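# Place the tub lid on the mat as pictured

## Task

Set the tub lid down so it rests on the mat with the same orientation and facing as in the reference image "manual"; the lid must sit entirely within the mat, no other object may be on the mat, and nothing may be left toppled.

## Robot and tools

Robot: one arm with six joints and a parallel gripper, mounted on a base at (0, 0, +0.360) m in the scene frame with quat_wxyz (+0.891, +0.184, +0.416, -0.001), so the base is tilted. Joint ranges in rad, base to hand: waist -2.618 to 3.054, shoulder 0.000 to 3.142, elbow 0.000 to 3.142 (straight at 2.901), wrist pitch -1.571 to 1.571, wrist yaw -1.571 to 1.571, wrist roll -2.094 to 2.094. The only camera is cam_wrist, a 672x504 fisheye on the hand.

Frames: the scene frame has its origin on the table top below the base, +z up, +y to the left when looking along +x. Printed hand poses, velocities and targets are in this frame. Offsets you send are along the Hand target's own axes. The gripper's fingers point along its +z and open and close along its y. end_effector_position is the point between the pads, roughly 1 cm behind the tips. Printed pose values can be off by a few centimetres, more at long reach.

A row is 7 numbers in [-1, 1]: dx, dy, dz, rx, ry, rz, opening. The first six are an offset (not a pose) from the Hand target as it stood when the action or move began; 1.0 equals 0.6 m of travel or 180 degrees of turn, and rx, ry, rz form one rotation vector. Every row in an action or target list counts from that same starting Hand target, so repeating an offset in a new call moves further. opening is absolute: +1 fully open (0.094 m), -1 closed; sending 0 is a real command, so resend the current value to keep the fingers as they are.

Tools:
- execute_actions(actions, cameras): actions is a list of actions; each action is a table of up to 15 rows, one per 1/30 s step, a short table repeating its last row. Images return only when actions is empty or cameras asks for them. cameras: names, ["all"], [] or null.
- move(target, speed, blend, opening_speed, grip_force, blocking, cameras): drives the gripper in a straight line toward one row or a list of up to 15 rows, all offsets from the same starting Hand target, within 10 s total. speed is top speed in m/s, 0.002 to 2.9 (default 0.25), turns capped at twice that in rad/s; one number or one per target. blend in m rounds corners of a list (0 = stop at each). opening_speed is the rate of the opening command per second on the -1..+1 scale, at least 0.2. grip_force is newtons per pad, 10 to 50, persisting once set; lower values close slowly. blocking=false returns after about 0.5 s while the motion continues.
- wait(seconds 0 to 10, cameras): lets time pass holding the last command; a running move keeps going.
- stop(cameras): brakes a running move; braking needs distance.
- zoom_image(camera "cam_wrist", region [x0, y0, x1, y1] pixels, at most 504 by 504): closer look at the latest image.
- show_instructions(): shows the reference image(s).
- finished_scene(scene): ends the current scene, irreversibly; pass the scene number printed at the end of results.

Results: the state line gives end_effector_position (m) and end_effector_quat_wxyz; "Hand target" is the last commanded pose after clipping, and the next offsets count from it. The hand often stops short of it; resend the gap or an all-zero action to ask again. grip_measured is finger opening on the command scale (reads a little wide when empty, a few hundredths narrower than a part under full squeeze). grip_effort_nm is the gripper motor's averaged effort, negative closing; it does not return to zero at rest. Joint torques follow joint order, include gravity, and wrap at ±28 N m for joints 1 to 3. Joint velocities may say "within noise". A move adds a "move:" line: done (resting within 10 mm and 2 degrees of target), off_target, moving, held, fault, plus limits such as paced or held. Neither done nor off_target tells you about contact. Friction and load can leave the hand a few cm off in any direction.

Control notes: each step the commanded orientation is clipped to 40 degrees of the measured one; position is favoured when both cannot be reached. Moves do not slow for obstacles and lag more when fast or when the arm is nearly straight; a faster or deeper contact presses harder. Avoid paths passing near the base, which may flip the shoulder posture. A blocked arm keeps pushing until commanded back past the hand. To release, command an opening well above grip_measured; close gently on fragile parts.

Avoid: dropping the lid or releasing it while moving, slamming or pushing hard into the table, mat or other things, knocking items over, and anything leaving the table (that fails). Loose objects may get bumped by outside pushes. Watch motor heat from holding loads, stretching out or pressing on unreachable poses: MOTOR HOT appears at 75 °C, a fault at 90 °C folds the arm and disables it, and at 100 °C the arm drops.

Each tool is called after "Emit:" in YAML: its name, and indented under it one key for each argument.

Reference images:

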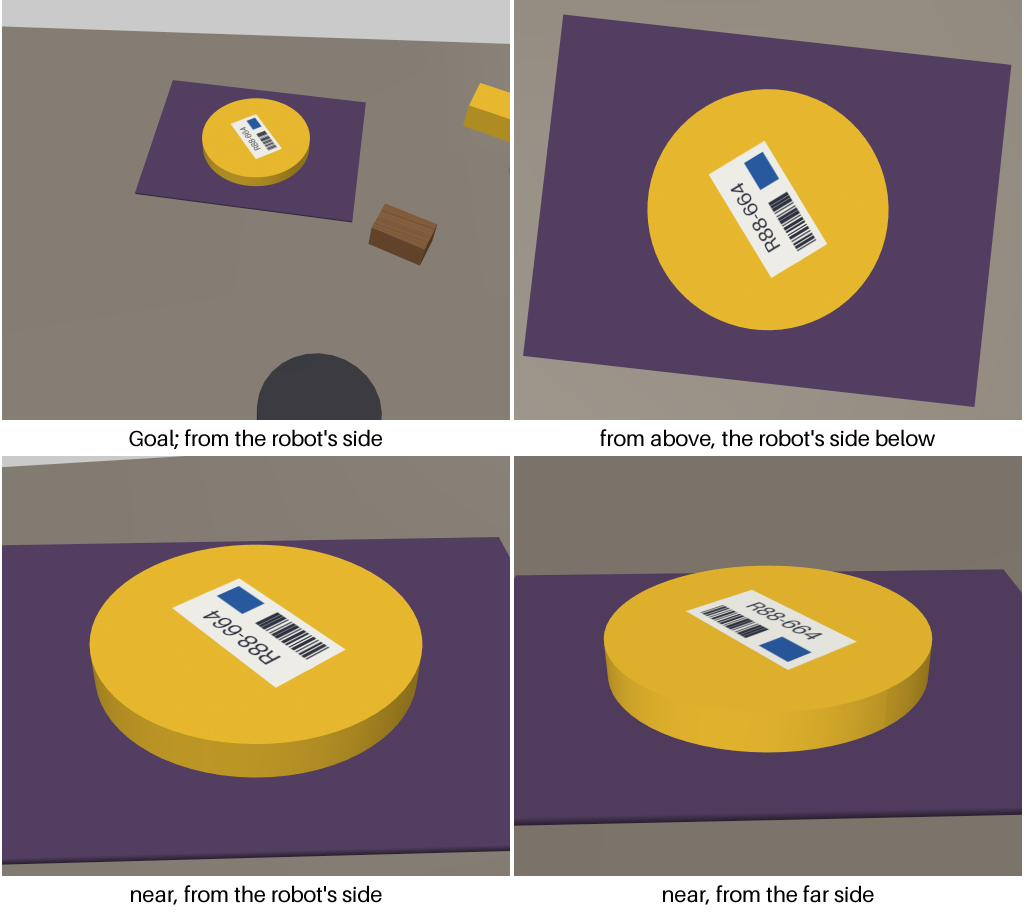

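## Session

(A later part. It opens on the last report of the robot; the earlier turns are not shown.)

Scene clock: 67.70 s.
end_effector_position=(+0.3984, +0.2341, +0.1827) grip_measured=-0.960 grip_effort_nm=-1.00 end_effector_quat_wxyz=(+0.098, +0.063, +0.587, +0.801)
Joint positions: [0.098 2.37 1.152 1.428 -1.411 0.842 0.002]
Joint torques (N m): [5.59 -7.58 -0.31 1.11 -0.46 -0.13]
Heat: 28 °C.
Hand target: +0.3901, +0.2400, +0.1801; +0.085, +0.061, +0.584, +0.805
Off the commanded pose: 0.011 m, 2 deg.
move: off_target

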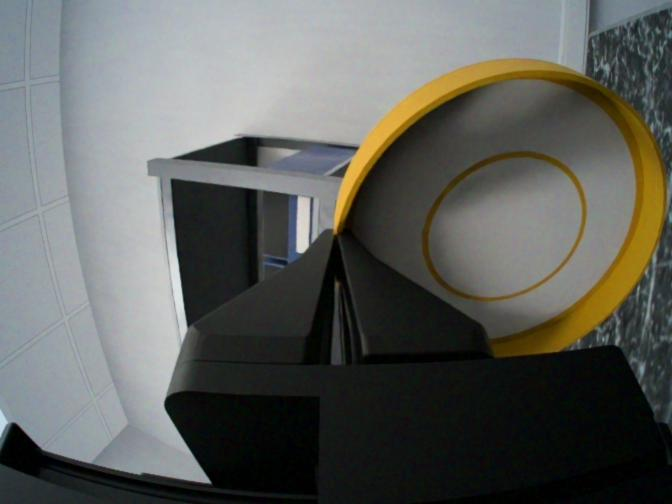

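Emit:
move:
  target: [0,-0.08,-0.026,0,0,0,-0.97]
  speed: 0.2

Emit:
move:
  target: [0,-0.016,-0.005,0,0,0,-0.97]
  speed: 0.04
  cameras: ["all"]

Scene clock: 69.03 s.
end_effector_position=(+0.4005, +0.2376, +0.1345) grip_measured=-0.960 grip_effort_nm=-1.00 end_effector_quat_wxyz=(+0.100, +0.060, +0.588, +0.801)
Joint positions: [0.063 2.543 1.366 1.42 -1.448 0.87 0.002]
Joint torques (N m): [4.92 -7.17 0.03 1.33 -0.54 0.02]
Heat: 28 °C.
Hand target: +0.3901, +0.2400, +0.1295; +0.085, +0.062, +0.584, +0.805
Off the commanded pose: 0.012 m, 2 deg.
move: off_target

Scene clock: 69.97 s.
end_effector_position=(+0.4010, +0.2406, +0.1274) grip_measured=-0.960 grip_effort_nm=-1.00 end_effector_quat_wxyz=(+0.098, +0.058, +0.585, +0.803)
Joint positions: [0.063 2.578 1.414 1.42 -1.456 0.885 0.002]
Joint torques (N m): [4.4 -6.82 0.02 1.37 -0.57 0.03]
Heat: 28 °C.
Hand target: +0.3901, +0.2402, +0.1195; +0.085, +0.062, +0.584, +0.805
Off the commanded pose: 0.013 m, 2 deg.
move: off_target

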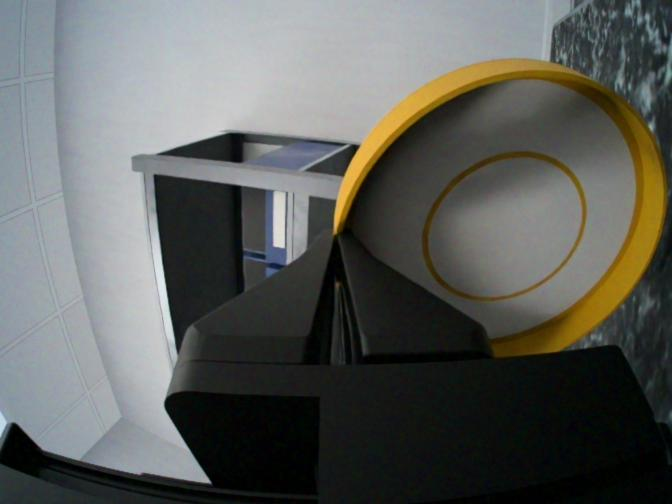

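Emit:
move:
  target: [0,-0.0064,-0.002,0,0,0,-0.97]
  speed: 0.03

Emit:
move:
  target: [0,-0.0064,-0.002,0,0,0,-0.97]
  speed: 0.03

Scene clock: 70.93 s.
end_effector_position=(+0.4013, +0.2397, +0.1227) grip_measured=-0.960 grip_effort_nm=-1.00 end_effector_quat_wxyz=(+0.098, +0.059, +0.586, +0.802)
Joint positions: [0.057 2.593 1.434 1.42 -1.459 0.891 0.002]
Joint torques (N m): [4.62 -6.74 0.2 1.41 -0.54 -0.01]
Heat: 28 °C.
Hand target: +0.3902, +0.2402, +0.1155; +0.085, +0.062, +0.584, +0.805
Off the commanded pose: 0.013 m, 2 deg.
move: off_target

Scene clock: 71.77 s.
end_effector_position=(+0.4015, +0.2395, +0.1184) grip_measured=-0.960 grip_effort_nm=-1.00 end_effector_quat_wxyz=(+0.097, +0.059, +0.586, +0.802)
Joint positions: [0.054 2.608 1.455 1.42 -1.462 0.897 0.002]
Joint torques (N m): [4.6 -6.71 0.08 1.39 -0.51 0.03]
Heat: 28 °C.
Hand target: +0.3902, +0.2402, +0.1115; +0.085, +0.062, +0.584, +0.805
Off the commanded pose: 0.013 m, 2 deg.
move: off_target

Emit:
move:
  target: [0,-0.0064,-0.002,0,0,0,-0.97]
  speed: 0.03

Emit:
move:
  target: [0,-0.0064,-0.002,0,0,0,-0.97]
  speed: 0.03
  cameras: ["all"]

Scene clock: 72.70 s.
end_effector_position=(+0.4013, +0.2409, +0.1152) grip_measured=-0.960 grip_effort_nm=-1.00 end_effector_quat_wxyz=(+0.096, +0.059, +0.585, +0.803)
Joint positions: [0.054 2.624 1.475 1.42 -1.465 0.904 0.002]
Joint torques (N m): [4.27 -6.75 0.18 1.4 -0.52 -0.01]
Heat: 28 °C.
Hand target: +0.3901, +0.2403, +0.1074; +0.085, +0.062, +0.584, +0.805
Off the commanded pose: 0.013 m, 1 deg.
move: off_target

Scene clock: 73.63 s.
end_effector_position=(+0.4015, +0.2400, +0.1128) grip_measured=-0.960 grip_effort_nm=-1.00 end_effector_quat_wxyz=(+0.098, +0.054, +0.584, +0.804)
Joint positions: [0.05 2.637 1.497 1.428 -1.476 0.912 0.002]
Joint torques (N m): [4.51 -6.6 0.13 1.41 -0.43 0.02]
Heat: 28 °C.
Hand target: +0.3901, +0.2404, +0.1034; +0.085, +0.062, +0.584, +0.805
Off the commanded pose: 0.015 m, 2 deg.
move: off_target

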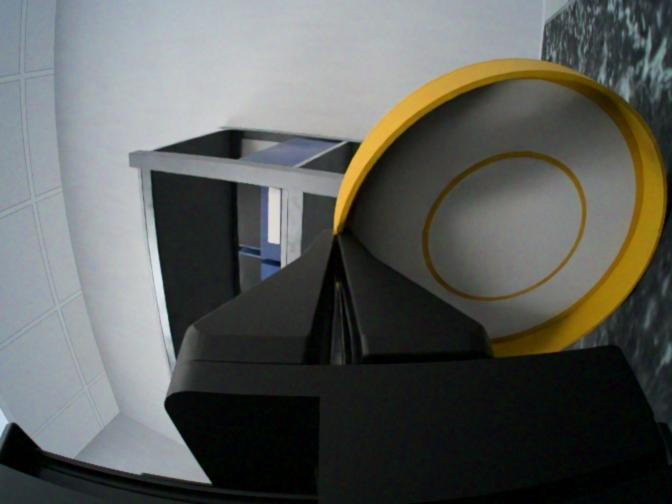

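Emit:
move:
  target: [0,0,0,0,0,0,-0.75]
  opening_speed: 0.25
  cameras: ["all"]

Scene clock: 74.83 s.
end_effector_position=(+0.4004, +0.2404, +0.1121) grip_measured=-0.752 grip_effort_nm=0.15 end_effector_quat_wxyz=(+0.095, +0.056, +0.584, +0.805)
Joint positions: [0.05 2.641 1.497 1.43 -1.477 0.917 0.012]
Joint torques (N m): [4.52 -6.61 0.13 1.38 -0.43 0]
Heat: 28 °C.
Hand target: +0.3900, +0.2405, +0.1034; +0.084, +0.062, +0.584, +0.805
Off the commanded pose: 0.013 m, 1 deg.
move: off_target

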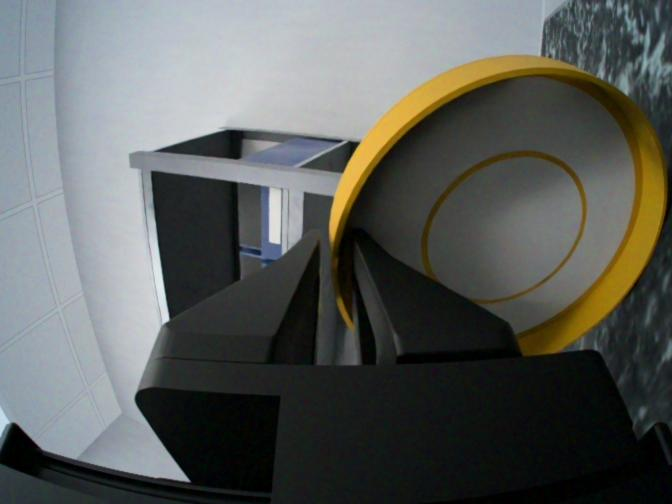

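Emit:
move:
  target:
    - [0,0,0,0,0,0,-0.36]
    - [-0.0081,0.0235,-0.0325,0.1,0,0,-0.36]
  opening_speed: 0.4
  speed: 0.08
  cameras: ["all"]

Scene clock: 79.27 s.
end_effector_position=(+0.3859, +0.2226, +0.1083) grip_measured=-0.362 grip_effort_nm=0.15 end_effector_quat_wxyz=(+0.068, +0.077, +0.701, +0.706)
Joint positions: [0.031 2.289 1.203 0.587 -1.214 0.18 0.03]
Joint torques (N m): [3.88 -10.69 -0.81 0.54 -0.61 -0.18]
Heat: 28 °C.
Hand target: +0.3902, +0.2169, +0.1108; +0.074, +0.074, +0.703, +0.704
Off the commanded pose: 0.007 m, 1 deg.
move: done

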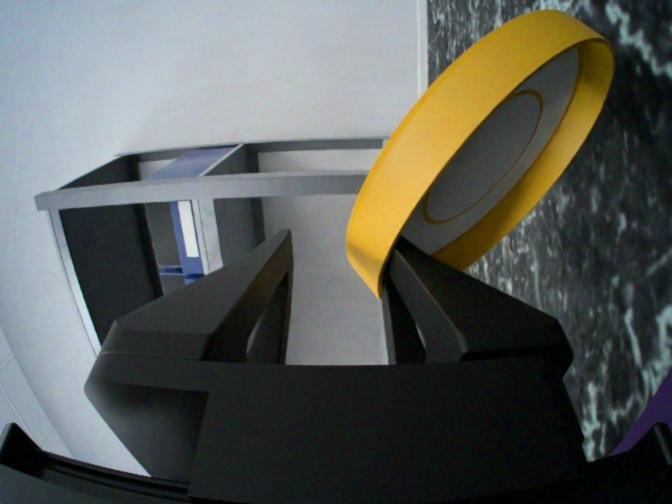

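Emit:
move:
  target:
    - [-0.018,-0.019,-0.037,0.083,0,0,-0.36]
    - [-0.018,-0.0517,-0.0525,0.194,0,0,-0.36]
  speed: 0.08
  blend: [0.01,0]
  cameras: ["all"]

Scene clock: 83.83 s.
end_effector_position=(+0.3910, +0.1784, +0.0694) grip_measured=-0.362 grip_effort_nm=0.14 end_effector_quat_wxyz=(+0.048, +0.097, +0.884, +0.454)
Joint positions: [0.071 2.022 1.038 0.392 -0.555 0.111 0.03]
Joint torques (N m): [5.5 -11.14 -0.5 0.39 -0.48 0.01]
Heat: 29 °C.
Hand target: +0.3941, +0.1840, +0.0797; +0.048, +0.093, +0.881, +0.461
Off the commanded pose: 0.012 m, 1 deg.
move: off_target

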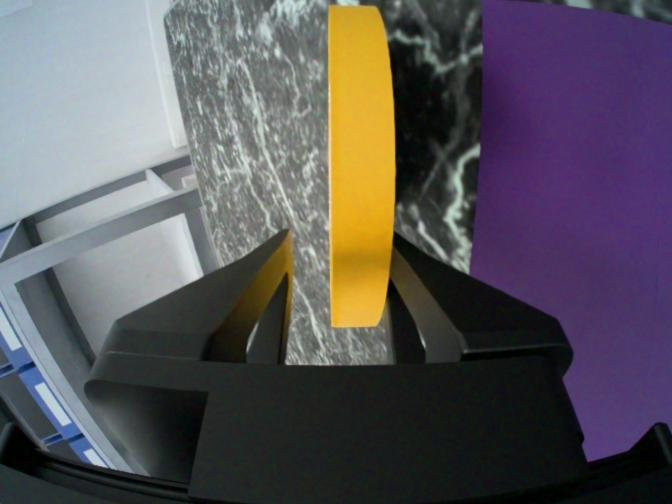

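Emit:
move:
  target: [0,-0.0087,0.0099,0.15,0,0,-0.36]
  speed: 0.12
  cameras: ["all"]

Scene clock: 86.77 s.
end_effector_position=(+0.3882, +0.1798, +0.0631) grip_measured=-0.362 grip_effort_nm=0.14 end_effector_quat_wxyz=(+0.021, +0.104, +0.966, +0.236)
Joint positions: [0.279 1.964 1.052 0.263 0.077 0.218 0.03]
Joint torques (N m): [6.64 -10.24 1.28 0.37 -0.22 0.04]
Heat: 29 °C.
Hand target: +0.3946, +0.1857, +0.0720; +0.025, +0.101, +0.965, +0.242
Off the commanded pose: 0.013 m, 1 deg.
move: off_target

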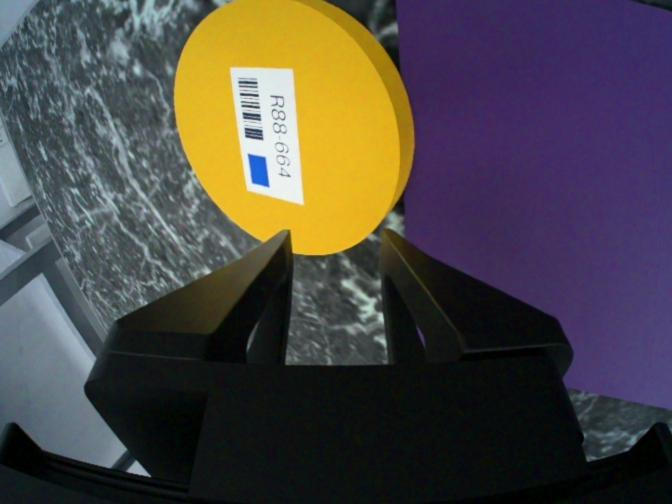

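Emit:
zoom_image:
  camera: "cam_wrist"
  region: [160, 0, 440, 280]

Scaled by 1.800 from the camera's 672x504 image, which has a finer 960x720 frame.

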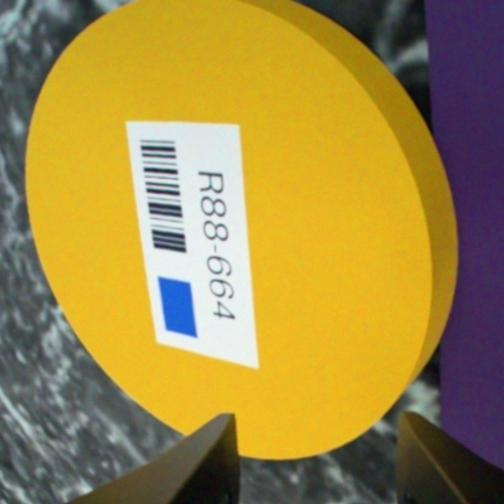

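Emit:
move:
  target: [0,-0.0367,0.0337,0,0,0,-0.36]
  speed: 0.08
  cameras: ["all"]

Scene clock: 88.70 s.
end_effector_position=(+0.3975, +0.1725, +0.0505) grip_measured=-0.362 grip_effort_nm=0.14 end_effector_quat_wxyz=(+0.030, +0.107, +0.965, +0.238)
Joint positions: [0.245 1.995 1.088 0.277 0.048 0.198 0.03]
Joint torques (N m): [4.75 -7.24 1.39 0.66 -0.41 -0.13]
Heat: 29 °C.
Hand target: +0.3925, +0.1761, +0.0438; +0.025, +0.101, +0.965, +0.242
Off the commanded pose: 0.009 m, 1 deg.
move: done

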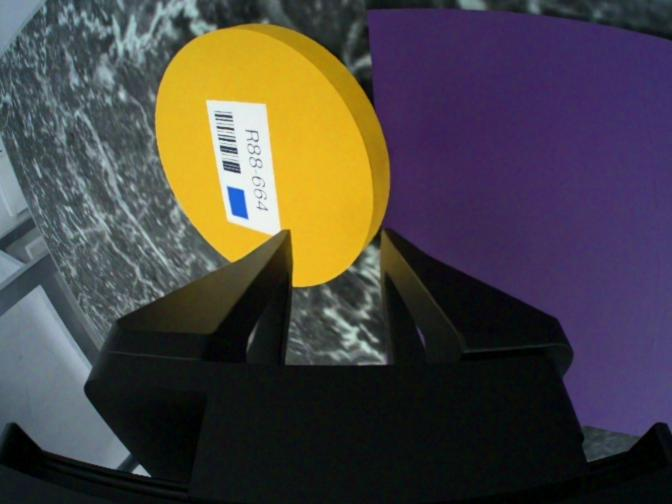

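Emit:
move:
  target:
    - [0.003,0.06,-0.111,0,0,0,1]
    - [0.003,0.097,-0.111,0.13,0.1087,-0.4343,1]
  speed: 0.25
  blend: [0.02,0]
  opening_speed: 1.5
  cameras: ["all"]

Scene clock: 94.03 s.
end_effector_position=(+0.4016, +0.1828, +0.1286) grip_measured=+0.998 grip_effort_nm=0.14 end_effector_quat_wxyz=(+0.002, -0.541, +0.841, -0.006)
Joint positions: [0.582 1.956 1.301 -0.264 0.759 -0.829 0.094]
Joint torques (N m): [8.81 -6.99 3.17 0.19 0.06 -0.09]
Heat: 29 °C.
Hand target: +0.3950, +0.1958, +0.1300; +0.000, -0.558, +0.830, +0.000
Off the commanded pose: 0.015 m, 2 deg.
move: off_target

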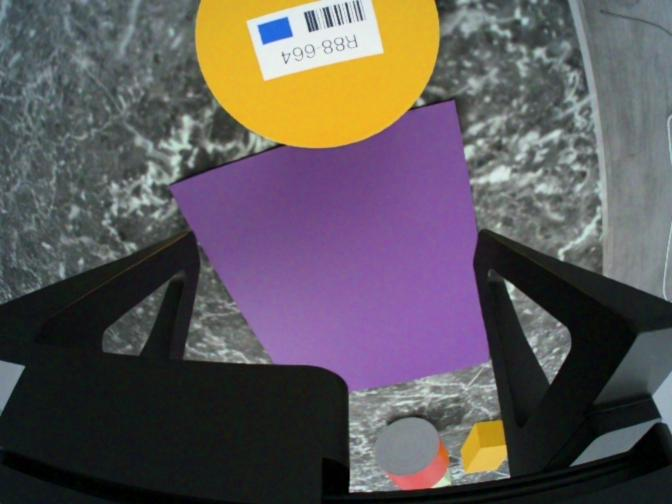

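Emit:
move:
  target: [0.0055,0.016,0.131,0,0,0.0,1]
  speed: 0.2
  cameras: ["all"]

Scene clock: 111.57 s.
end_effector_position=(+0.3883, +0.1906, +0.0560) grip_measured=+0.998 grip_effort_nm=0.14 end_effector_quat_wxyz=(-0.001, -0.554, +0.833, -0.006)
Joint positions: [0.487 2.152 1.347 -0.055 0.702 -0.955 0.094]
Joint torques (N m): [7.15 -7.71 2.02 0.45 -0.1 -0.12]
Heat: 31 °C.
Hand target: +0.3847, +0.1965, +0.0514; +0.000, -0.558, +0.830, +0.000
Off the commanded pose: 0.008 m, 1 deg.
move: done

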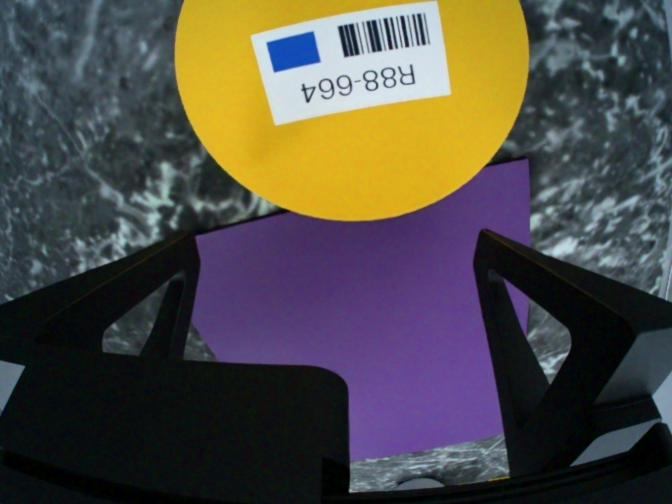

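Emit:
move:
  target:
    - [0,-0.0095,0,0,0,0,1]
    - [0,-0.0095,0.062,0,0,0,1]
  speed: 0.1
  cameras: ["all"]

Scene clock: 113.43 s.
end_effector_position=(+0.3957, +0.1902, +0.0214) grip_measured=+0.998 grip_effort_nm=0.14 end_effector_quat_wxyz=(+0.002, -0.554, +0.833, -0.006)
Joint positions: [0.433 2.25 1.436 -0.007 0.664 -1.011 0.094]
Joint torques (N m): [6.89 -7.65 1.95 0.44 -0.11 -0.17]
Heat: 31 °C.
Hand target: +0.3901, +0.1944, +0.0142; +0.000, -0.558, +0.830, +0.000
Off the commanded pose: 0.010 m, 1 deg.
move: done

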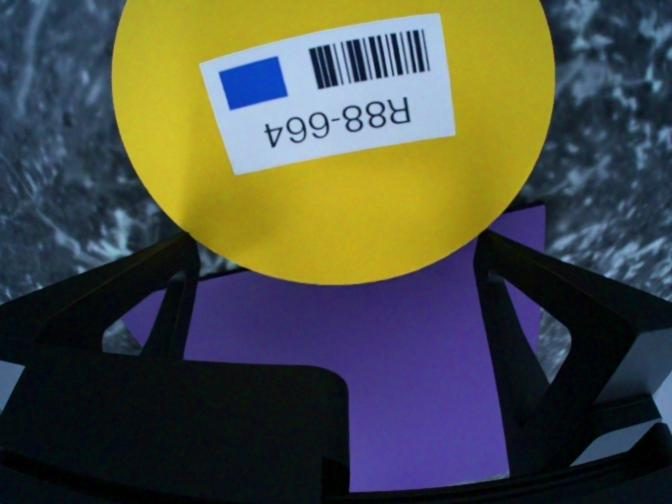

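Emit:
move:
  target: [0,0,0.003,0,0,0,0.85]
  grip_force: 20
  opening_speed: 0.3
  cameras: ["all"]

Scene clock: 114.33 s.
end_effector_position=(+0.3959, +0.1904, +0.0214) grip_measured=+0.852 grip_effort_nm=-0.09 end_effector_quat_wxyz=(+0.002, -0.555, +0.832, -0.006)
Joint positions: [0.433 2.25 1.436 -0.006 0.662 -1.014 0.087]
Joint torques (N m): [6.75 -7.3 2.25 0.48 -0.14 -0.09]
Heat: 31 °C.
Hand target: +0.3901, +0.1944, +0.0124; +0.000, -0.558, +0.830, +0.000
Off the commanded pose: 0.011 m, 1 deg.
grip_force (N): 20
move: off_target

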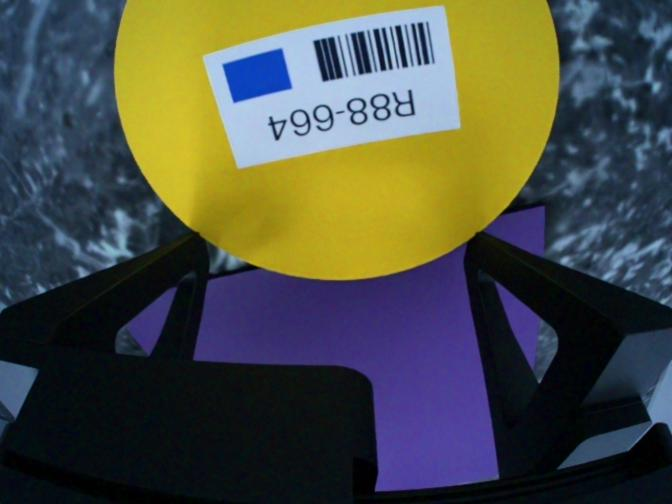

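Emit:
move:
  target:
    - [0,0,-0.005,0,0,0,1]
    - [0,0,-0.07,0,0,0,1]
    - [-0.091,0,-0.055,0,0,0,1]
  speed: [0.1,0.15,0.15]
  blend: [0,0.01,0]
  cameras: ["all"]

Scene clock: 116.87 s.
end_effector_position=(+0.4195, +0.2311, +0.0447) grip_measured=+0.998 grip_effort_nm=0.15 end_effector_quat_wxyz=(+0.003, -0.549, +0.836, -0.006)
Joint positions: [0.524 2.312 1.637 -0.2 0.722 -0.911 0.094]
Joint torques (N m): [10.02 -7.88 3.26 0.15 0 0.04]
Heat: 32 °C.
Hand target: +0.4106, +0.2450, +0.0455; +0.000, -0.558, +0.830, +0.000
Off the commanded pose: 0.016 m, 2 deg.
grip_force (N): 20
move: off_target

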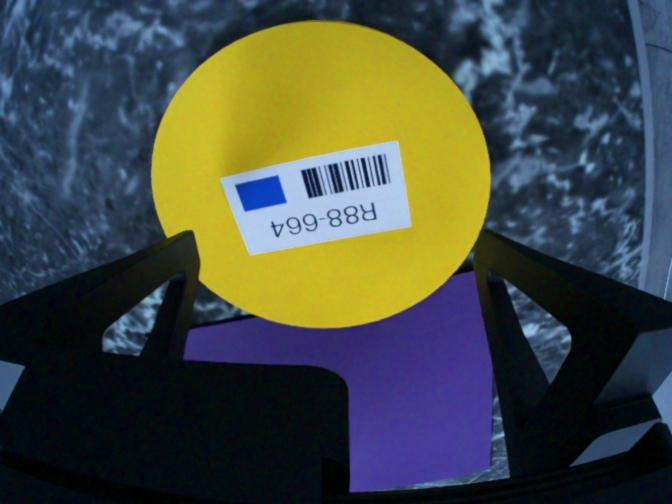

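Emit:
move:
  target:
    - [-0.025,0.0087,0,0,0,0,0.85]
    - [-0.025,0.0087,0.02,0,0,0,0.85]
  speed: [0.1,0.05]
  blend: [0.005,0]
  cameras: ["all"]

Scene clock: 117.97 s.
end_effector_position=(+0.4223, +0.2485, +0.0348) grip_measured=+0.852 grip_effort_nm=-0.08 end_effector_quat_wxyz=(+0.005, -0.546, +0.838, -0.008)
Joint positions: [0.536 2.39 1.735 -0.223 0.732 -0.897 0.087]
Joint torques (N m): [9.83 -8.01 3.03 0.24 -0.02 -0.03]
Heat: 32 °C.
Hand target: +0.4115, +0.2608, +0.0335; +0.000, -0.558, +0.830, +0.000
Off the commanded pose: 0.017 m, 2 deg.
grip_force (N): 20
move: off_target

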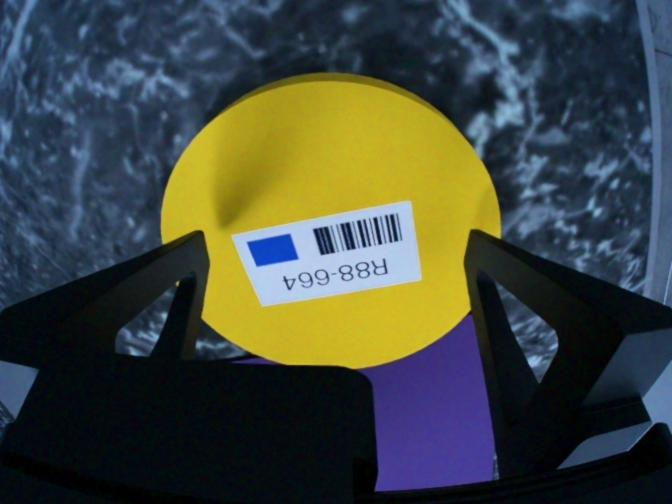

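Emit:
move:
  target:
    - [0,0,0.025,0,0,0,0.85]
    - [0,0,0.025,0,0,0.15,0.85]
  speed: [0.05,0.25]
  cameras: ["all"]

Scene clock: 120.57 s.
end_effector_position=(+0.4193, +0.2557, +0.0264) grip_measured=+0.852 grip_effort_nm=-0.09 end_effector_quat_wxyz=(+0.006, -0.349, +0.937, -0.005)
Joint positions: [0.536 2.429 1.769 -0.217 0.73 -0.454 0.087]
Joint torques (N m): [8.62 -7.84 3.08 0.39 -0.11 0.08]
Heat: 32 °C.
Hand target: +0.4114, +0.2609, +0.0185; +0.000, -0.349, +0.937, +0.000
Off the commanded pose: 0.012 m, 1 deg.
grip_force (N): 20
move: off_target

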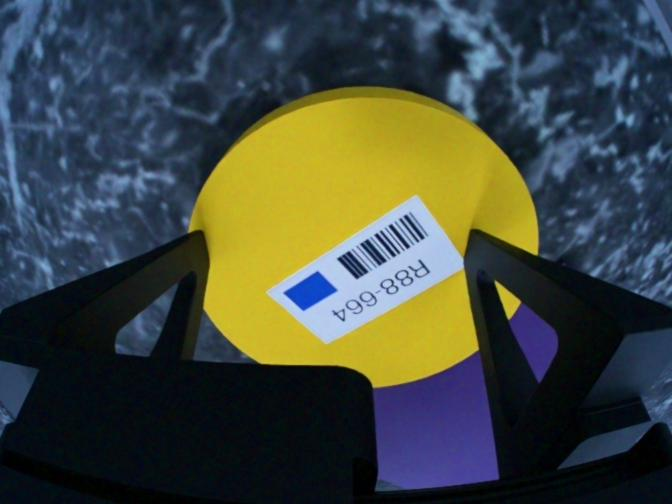

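Emit:
move:
  target:
    - [0.02,0.03,0.03,0,0,0,0.85]
    - [0.02,0.03,0.03,0,0,0.15,0.85]
  speed: [0.05,0.25]
  cameras: ["all"]

Scene clock: 123.93 s.
end_effector_position=(+0.4307, +0.2629, +0.0242) grip_measured=+0.852 grip_effort_nm=-0.06 end_effector_quat_wxyz=(+0.043, -0.099, +0.994, +0.002)
Joint positions: [0.539 2.437 1.746 -0.092 0.731 0 0.087]
Joint torques (N m): [8.01 -5.7 1.36 0.15 -0.16 0.13]
Heat: 32 °C.
Hand target: +0.3906, +0.2667, +0.0005; +0.000, -0.121, +0.993, +0.000
Off the commanded pose: 0.047 m, 6 deg.
grip_force (N): 20
move: off_target

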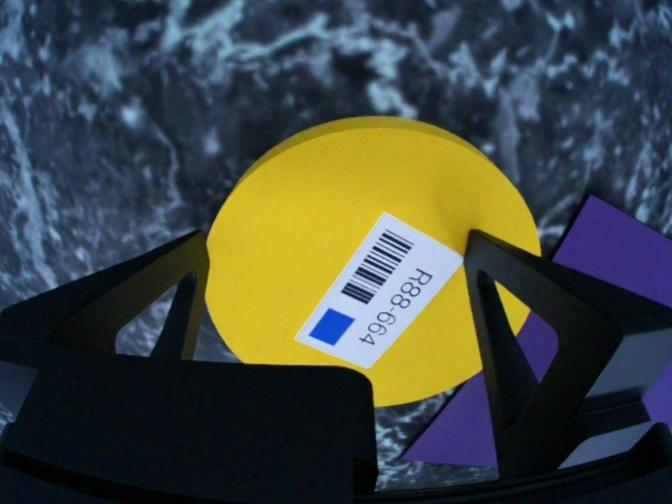

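Emit:
move:
  target:
    - [-0.063,-0.0225,-0.02,0,0,0,0.85]
    - [-0.063,-0.0225,-0.0825,0,0,0,0.6]
    - [0.057,-0.0525,-0.0825,0.0379,-0.0106,-0.1725,0.6]
  speed: [0.1,0.15,0.2]
  blend: [0.01,0.01,0]
  cameras: ["all"]

Scene clock: 131.17 s.
end_effector_position=(+0.3575, +0.2185, +0.0367) grip_measured=+0.602 grip_effort_nm=-0.09 end_effector_quat_wxyz=(+0.007, -0.379, +0.923, -0.060)
Joint positions: [0.55 2.313 1.357 0.091 0.846 -0.522 0.075]
Joint torques (N m): [10.1 -10.41 0.29 0.53 0.1 -0.14]
Motor temperatures (°C): [33 30 27 26 23 22 23]
Heat: 33 °C.
Hand target: +0.3650, +0.2278, +0.0499; +0.024, -0.382, +0.922, -0.056
Off the commanded pose: 0.018 m, 2 deg.
grip_force (N): 20
move: off_target; blend cut to 0 m at target 2; target 2's new opening was sent with the hand 0.020 m and 1 deg from that target

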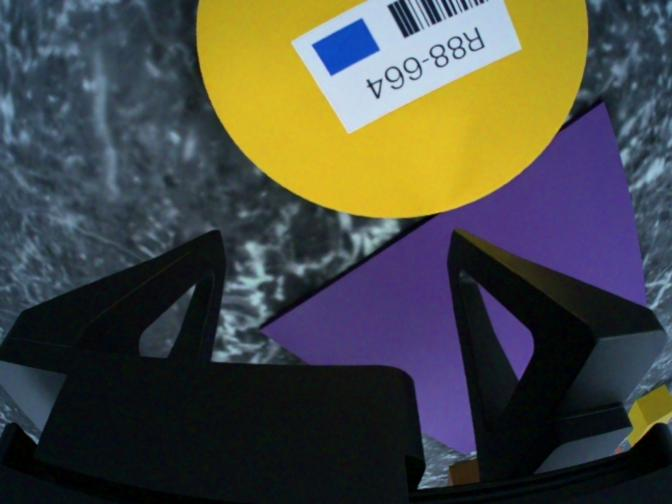

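Emit:
move:
  target:
    - [-0.0295,-0.014,0,0,0,0,0.6]
    - [-0.0295,-0.012,0.0165,0,0,0,0.6]
  speed: 0.08
  cameras: ["all"]

Scene clock: 132.97 s.
end_effector_position=(+0.3892, +0.2232, +0.0413) grip_measured=+0.602 grip_effort_nm=-0.09 end_effector_quat_wxyz=(+0.022, -0.371, +0.926, -0.062)
Joint positions: [0.55 2.313 1.452 0.041 0.848 -0.536 0.075]
Joint torques (N m): [9.31 -7.6 2.04 0.5 0 -0.08]
Heat: 33 °C.
Hand target: +0.3834, +0.2344, +0.0410; +0.024, -0.382, +0.922, -0.056
Off the commanded pose: 0.013 m, 2 deg.
grip_force (N): 20
move: off_target

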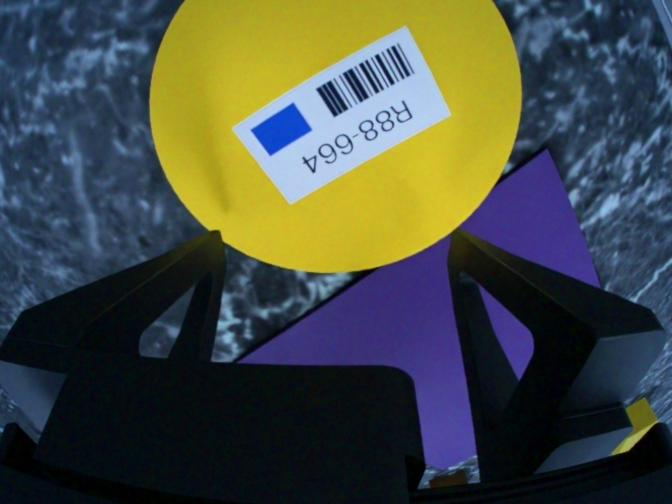

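Emit:
move:
  target:
    - [0.004,0.02,0,0,0,0,0.6]
    - [0.004,0.022,0.024,0,0,0,0.6]
  speed: 0.08
  cameras: ["all"]

Scene clock: 134.77 s.
end_effector_position=(+0.3792, +0.2322, +0.0285) grip_measured=+0.602 grip_effort_nm=-0.09 end_effector_quat_wxyz=(+0.023, -0.375, +0.925, -0.063)
Joint positions: [0.55 2.369 1.469 0.082 0.847 -0.546 0.075]
Joint torques (N m): [8.73 -7.34 1.95 0.57 -0.03 -0.1]
Heat: 34 °C.
Hand target: +0.3736, +0.2408, +0.0250; +0.024, -0.382, +0.922, -0.056
Off the commanded pose: 0.011 m, 1 deg.
grip_force (N): 20
move: off_target

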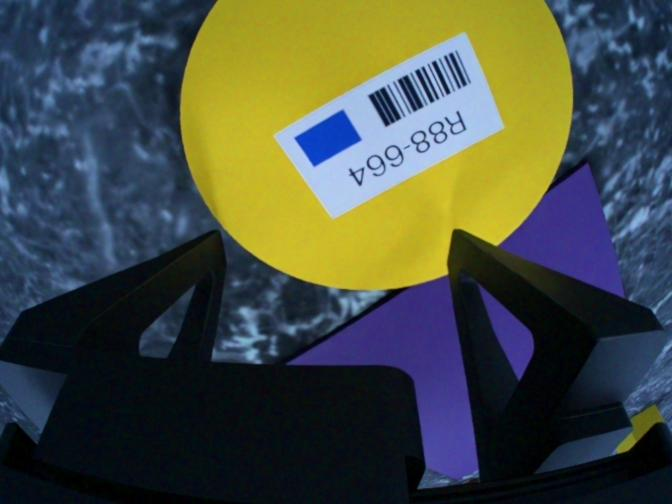

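Emit:
move:
  target:
    - [0,0.003,0.0233,0,0,0,0.6]
    - [-0.0264,-0.0023,0.024,0,0.0156,0.127,0.6]
    - [-0.0486,-0.0175,0.0258,0,0.0312,0.2536,0.6]
  speed: [0.06,0.15,0.15]
  blend: [0,0.008,0]
  cameras: ["all"]

Scene clock: 139.40 s.
end_effector_position=(+0.4224, +0.2515, +0.0220) grip_measured=+0.602 grip_effort_nm=-0.09 end_effector_quat_wxyz=(+0.017, +0.018, +0.999, -0.048)
Joint positions: [0.547 2.483 1.842 -0.255 0.83 0.313 0.075]
Joint torques (N m): [8.91 -7.19 2.66 0.11 0.14 0.18]
Heat: 34 °C.
Hand target: +0.4030, +0.2527, +0.0110; +0.000, +0.009, +0.998, -0.061
Off the commanded pose: 0.022 m, 3 deg.
grip_force (N): 20
move: off_target

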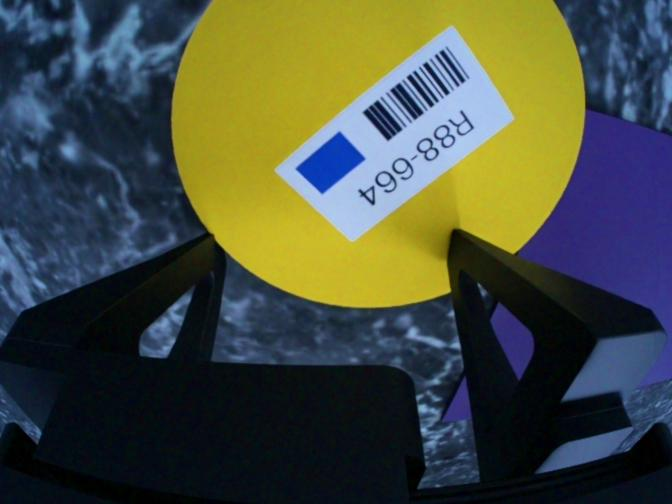

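Emit:
move:
  target:
    - [-0.0264,-0.0053,0.0007,0,0.0156,0.127,0.6]
    - [-0.0486,-0.0205,0.0025,0,0.0312,0.2536,0.6]
  speed: 0.15
  blend: [0.008,0]
  cameras: ["all"]

Scene clock: 143.10 s.
end_effector_position=(+0.4437, +0.2425, +0.0232) grip_measured=+0.602 grip_effort_nm=-0.09 end_effector_quat_wxyz=(-0.014, +0.401, +0.915, -0.042)
Joint positions: [0.513 2.518 2.064 -0.528 0.753 1.142 0.075]
Joint torques (N m): [8.06 -8.49 3.67 -0.01 0.01 0.06]
Heat: 33 °C.
Hand target: +0.4319, +0.2398, +0.0111; -0.024, +0.398, +0.915, -0.056
Off the commanded pose: 0.017 m, 2 deg.
grip_force (N): 20
move: off_target

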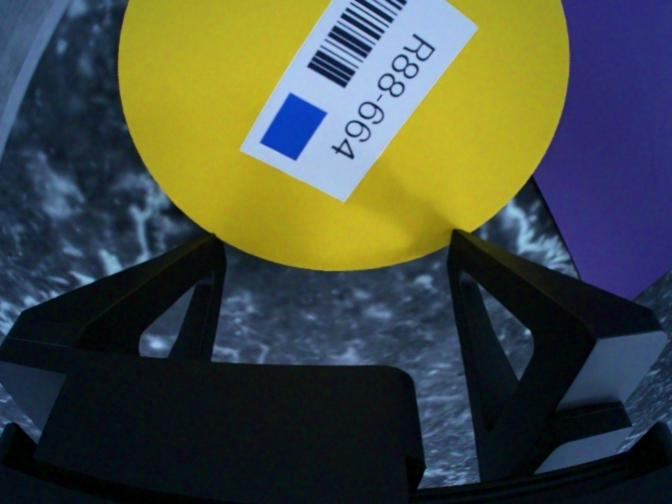

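Emit:
move:
  target:
    - [0,-0.006,-0.05,0,0,0,0.6]
    - [-0.011,-0.0253,-0.048,0,-0.0203,-0.165,0.6]
  speed: [0.1,0.2]
  blend: [0.005,0]
  cameras: ["all"]

Scene clock: 146.10 s.
end_effector_position=(+0.4175, +0.2220, +0.0280) grip_measured=+0.602 grip_effort_nm=-0.09 end_effector_quat_wxyz=(-0.024, +0.148, +0.986, -0.068)
Joint positions: [0.513 2.437 1.865 -0.448 0.808 0.642 0.075]
Joint torques (N m): [10.3 -12.36 1.33 0.31 0.14 -0.09]
Heat: 34 °C.
Hand target: +0.4279, +0.2271, +0.0414; -0.009, +0.148, +0.987, -0.060
Off the commanded pose: 0.018 m, 2 deg.
grip_force (N): 20
move: off_target

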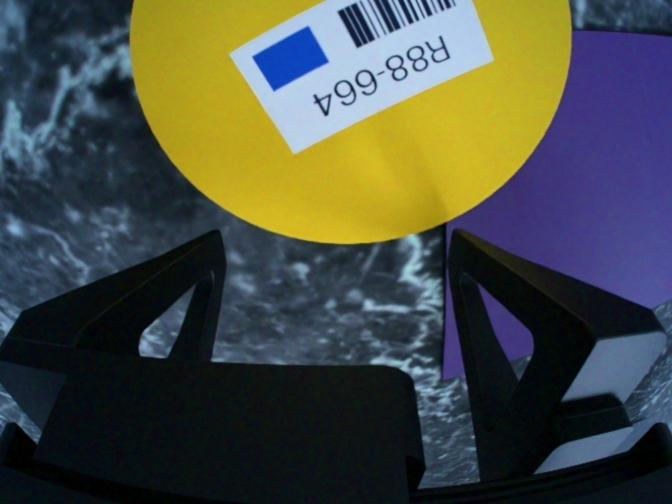

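Emit:
move:
  target:
    - [0,0.018,-0.008,0,0,0,0.6]
    - [-0.035,0.018,-0.008,0,0,0,0.6]
  speed: 0.1
  blend: [0.004,0]
  cameras: ["all"]

Scene clock: 147.47 s.
end_effector_position=(+0.4591, +0.2208, +0.0441) grip_measured=+0.602 grip_effort_nm=-0.09 end_effector_quat_wxyz=(-0.005, +0.165, +0.985, -0.059)
Joint positions: [0.517 2.437 2.007 -0.535 0.812 0.64 0.075]
Joint torques (N m): [10.32 -9.14 3.59 0.07 0.12 -0.11]
Heat: 34 °C.
Hand target: +0.4513, +0.2318, +0.0449; -0.009, +0.148, +0.987, -0.060
Off the commanded pose: 0.013 m, 2 deg.
grip_force (N): 20
move: off_target

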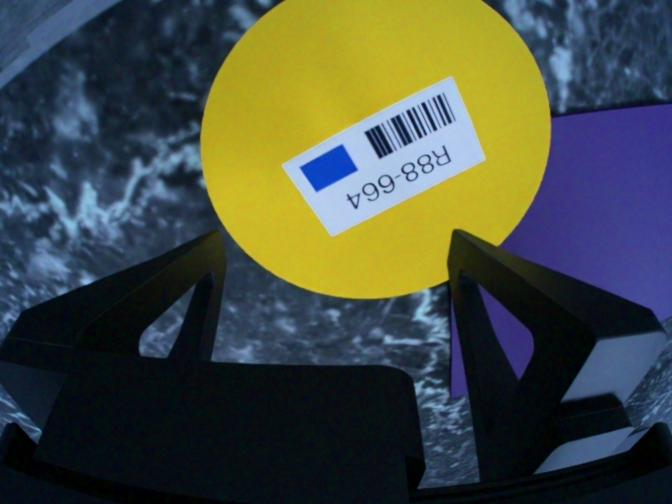

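Emit:
move:
  target:
    - [0.011,0.004,0,0,0,0,0.6]
    - [0.011,0.007,0.03,0,0,0,0.6]
  speed: 0.08
  cameras: ["all"]

Scene clock: 149.20 s.
end_effector_position=(+0.4501, +0.2290, +0.0321) grip_measured=+0.602 grip_effort_nm=-0.09 end_effector_quat_wxyz=(-0.008, +0.154, +0.986, -0.061)
Joint positions: [0.517 2.483 2.028 -0.519 0.812 0.624 0.075]
Joint torques (N m): [9.28 -8.8 3.67 0.3 0.02 -0.11]
Heat: 34 °C.
Hand target: +0.4457, +0.2356, +0.0266; -0.009, +0.148, +0.987, -0.060
Off the commanded pose: 0.010 m, 1 deg.
grip_force (N): 20
move: done

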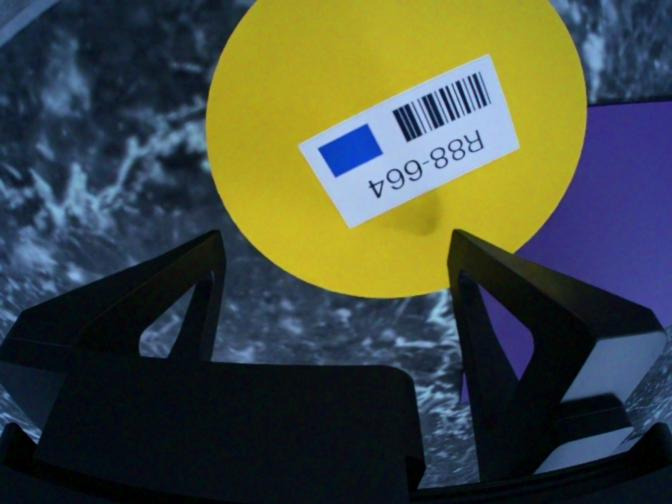

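Emit:
move:
  target:
    - [0,0.005,0.042,0,0,0,0.6]
    - [-0.0264,-0.0003,0.0427,0,0.0156,0.127,0.6]
    - [-0.0486,-0.0155,0.0445,0,0.0312,0.2536,0.6]
  speed: [0.06,0.15,0.15]
  blend: [0,0.008,0]
  cameras: ["all"]

Scene clock: 153.40 s.
end_effector_position=(+0.4826, +0.2225, +0.0226) grip_measured=+0.602 grip_effort_nm=-0.08 end_effector_quat_wxyz=(-0.022, +0.513, +0.857, -0.036)
Joint positions: [0.463 2.559 2.29 -0.688 0.695 1.346 0.075]
Joint torques (N m): [6.65 -8.73 3.54 0.23 -0.12 0.16]
Heat: 34 °C.
Hand target: +0.4697, +0.2151, +0.0011; -0.032, +0.522, +0.851, -0.052
Off the commanded pose: 0.026 m, 2 deg.
grip_force (N): 20
move: off_target

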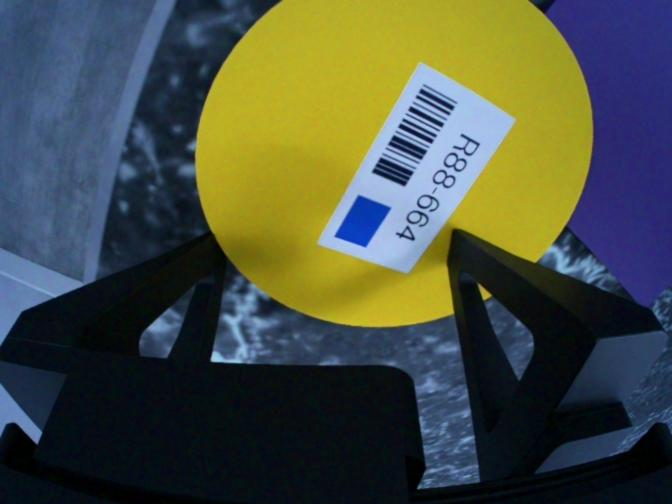

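Emit:
move:
  target:
    - [0,-0.008,-0.07,0,0,0,0.6]
    - [0.061,0.025,-0.102,-0.0156,-0.0491,-0.801,1]
  speed: [0.12,0.35]
  blend: [0.01,0]
  cameras: ["all"]

Scene clock: 159.67 s.
end_effector_position=(+0.4651, +0.2439, +0.0414) grip_measured=+0.998 grip_effort_nm=0.15 end_effector_quat_wxyz=(-0.023, -0.648, +0.761, -0.007)
Joint positions: [0.526 2.479 2.078 -0.536 0.746 -1.118 0.094]
Joint torques (N m): [11.51 -13.16 1.91 0.37 -0.12 -0.09]
Heat: 35 °C.
Hand target: +0.4732, +0.2578, +0.0602; +0.000, -0.652, +0.759, +0.000
Off the commanded pose: 0.025 m, 3 deg.
grip_force (N): 20
move: off_target; target 2's new opening was sent with the hand 0.025 m and 3 deg from that target

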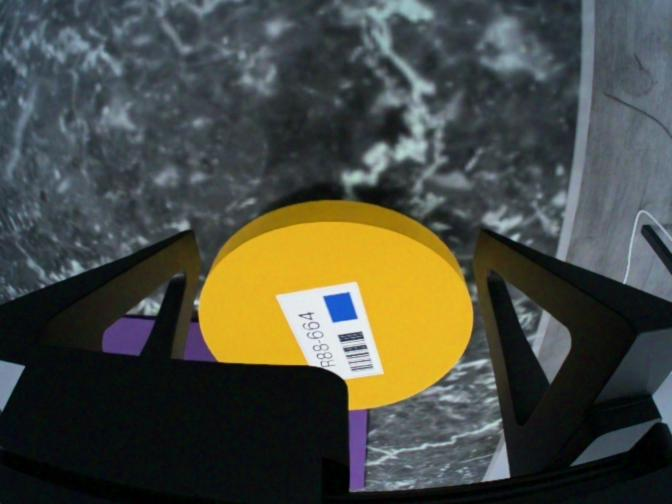

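Emit:
move:
  target:
    - [0,0,0.05,0,0,0,1]
  speed: 0.12
  cameras: ["all"]

Scene clock: 160.90 s.
end_effector_position=(+0.4800, +0.2528, +0.0406) grip_measured=+0.998 grip_effort_nm=0.15 end_effector_quat_wxyz=(+0.003, -0.648, +0.762, -0.006)
Joint positions: [0.526 2.496 2.117 -0.496 0.723 -1.157 0.094]
Joint torques (N m): [8.73 -8.69 4.29 0.43 -0.15 -0.16]
Heat: 35 °C.
Hand target: +0.4734, +0.2578, +0.0302; +0.001, -0.651, +0.759, +0.000
Off the commanded pose: 0.013 m, 1 deg.
grip_force (N): 20
move: off_target

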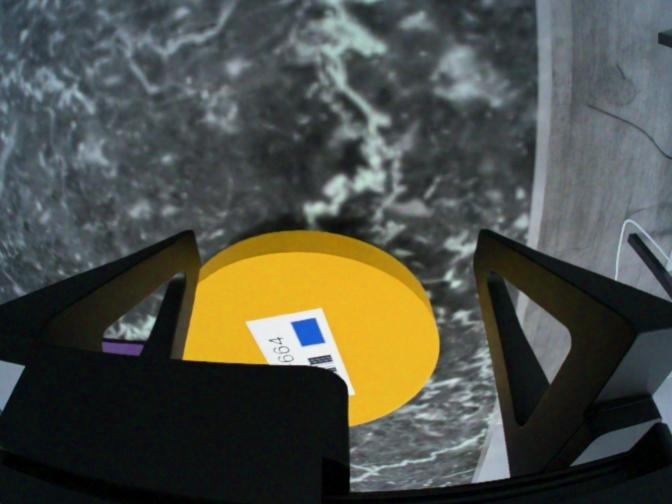

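Emit:
move:
  target:
    - [0,0.0125,0.031,0,0,0,1]
  speed: 0.12
  cameras: ["all"]

Scene clock: 162.13 s.
end_effector_position=(+0.4719, +0.2547, +0.0211) grip_measured=+0.998 grip_effort_nm=0.15 end_effector_quat_wxyz=(+0.002, -0.649, +0.761, -0.006)
Joint positions: [0.508 2.539 2.124 -0.451 0.712 -1.176 0.094]
Joint torques (N m): [8.83 -8.84 3.96 0.45 -0.14 -0.11]
Heat: 35 °C.
Hand target: +0.4657, +0.2588, +0.0115; +0.000, -0.652, +0.758, +0.000
Off the commanded pose: 0.012 m, 1 deg.
grip_force (N): 20
move: off_target

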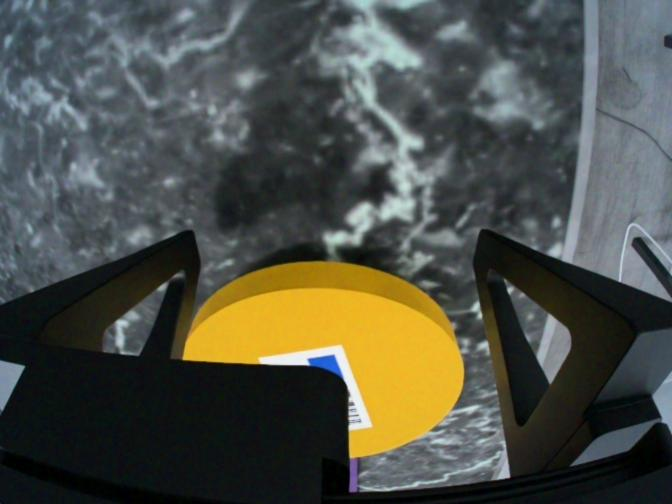

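Emit:
move:
  target:
    - [0.0325,0.0067,-0.003,0,0,0,1]
    - [0.1125,-0.006,-0.003,0,0,0.0833,1]
    - [0.1933,0.0023,-0.003,0,0,0.1667,1]
  speed: [0.08,0.1,0.1]
  blend: [0.005,0.01,0]
  cameras: ["all"]

Scene clock: 165.87 s.
end_effector_position=(+0.4413, +0.1522, +0.0108) grip_measured=+0.998 grip_effort_nm=0.13 end_effector_quat_wxyz=(-0.005, -0.445, +0.896, +0.001)
Joint positions: [0.339 2.236 1.601 -0.159 0.59 -0.829 0.094]
Joint torques (N m): [5.89 -12.3 1.01 0.4 -0.12 0.03]
Heat: 34 °C.
Hand target: +0.4470, +0.1445, +0.0133; +0.000, -0.433, +0.901, +0.000
Off the commanded pose: 0.010 m, 2 deg.
grip_force (N): 20
move: done

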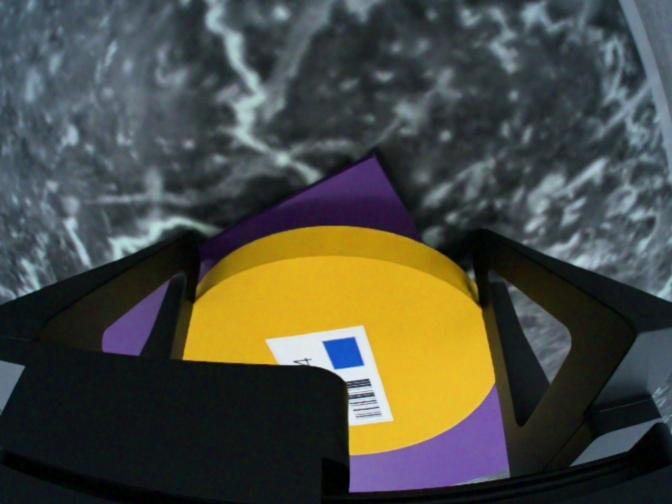

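Emit:
move:
  target:
    - [0.0,0.0,-0.012,0,0,0,1]
    - [0.076,-0.0427,-0.012,0,0,0.111,1]
    - [0.162,-0.0567,-0.012,0,0,0.222,1]
  speed: [0.08,0.1,0.1]
  blend: [0.0,0.01,0]
  cameras: ["all"]

Scene clock: 171.07 s.
end_effector_position=(+0.4044, +0.0526, +0.0149) grip_measured=+0.998 grip_effort_nm=0.13 end_effector_quat_wxyz=(-0.012, -0.111, +0.994, +0.000)
Joint positions: [0.144 1.999 1.249 0.017 0.45 -0.277 0.094]
Joint torques (N m): [3.88 -12.21 0.44 0.47 -0.11 0.1]
Heat: 33 °C.
Hand target: +0.4126, +0.0472, +0.0203; +0.000, -0.099, +0.995, +0.000
Off the commanded pose: 0.011 m, 2 deg.
grip_force (N): 20
move: off_target

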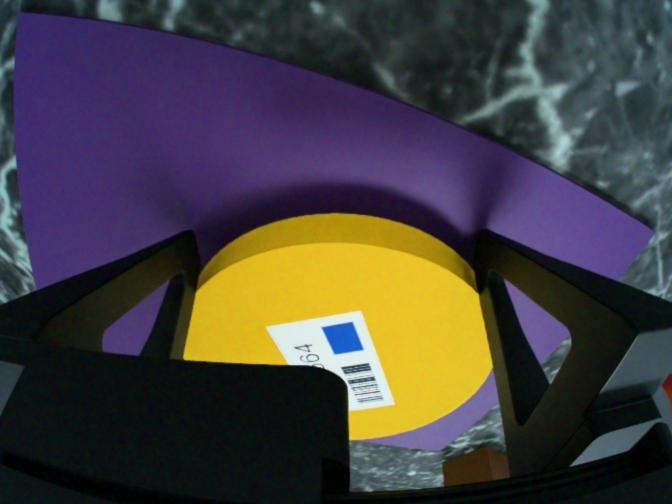

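Emit:
move:
  target:
    - [-0.016,0,-0.003,0,0,0,1]
    - [-0.02,0,-0.15,0,0,0,1]
    - [0.2,0.02,-0.3,0,0,0.07,1]
  speed: [0.06,0.2,0.3]
  blend: [0.003,0.05,0]
  cameras: ["all"]

Scene clock: 173.27 s.
end_effector_position=(+0.2929, +0.0341, +0.1964) grip_measured=+0.998 grip_effort_nm=0.13 end_effector_quat_wxyz=(-0.002, +0.012, +1.000, -0.001)
Joint positions: [0.416 1.19 0.559 -0.197 0.643 0.182 0.094]
Joint torques (N m): [3.28 -6.38 1.78 0.23 0.06 -0.01]
Heat: 33 °C.
Hand target: +0.2926, +0.0353, +0.2003; +0.000, +0.011, +1.000, +0.000
Off the commanded pose: 0.004 m, 0 deg.
grip_force (N): 20
move: done; blend cut to 0.0441 m at target 2

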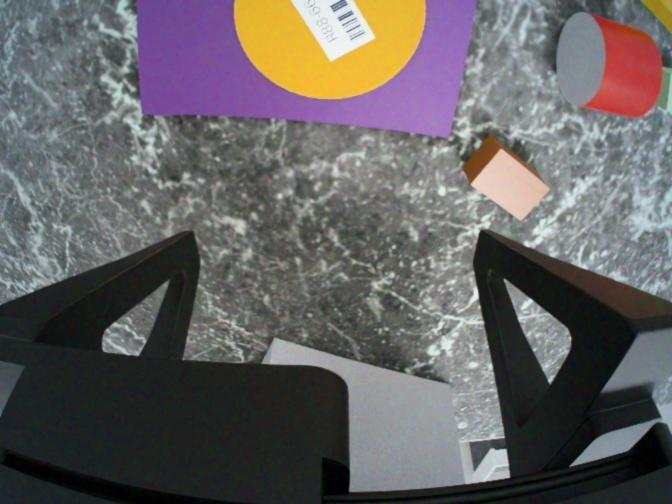

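Emit:
zoom_image:
  camera: "cam_wrist"
  region: [460, 0, 672, 230]

Scaled by 2.191 from the camera's 672x504 image, which has a finer 960x720 frame.

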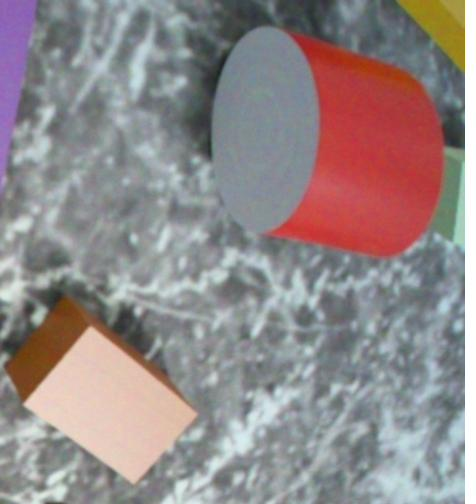

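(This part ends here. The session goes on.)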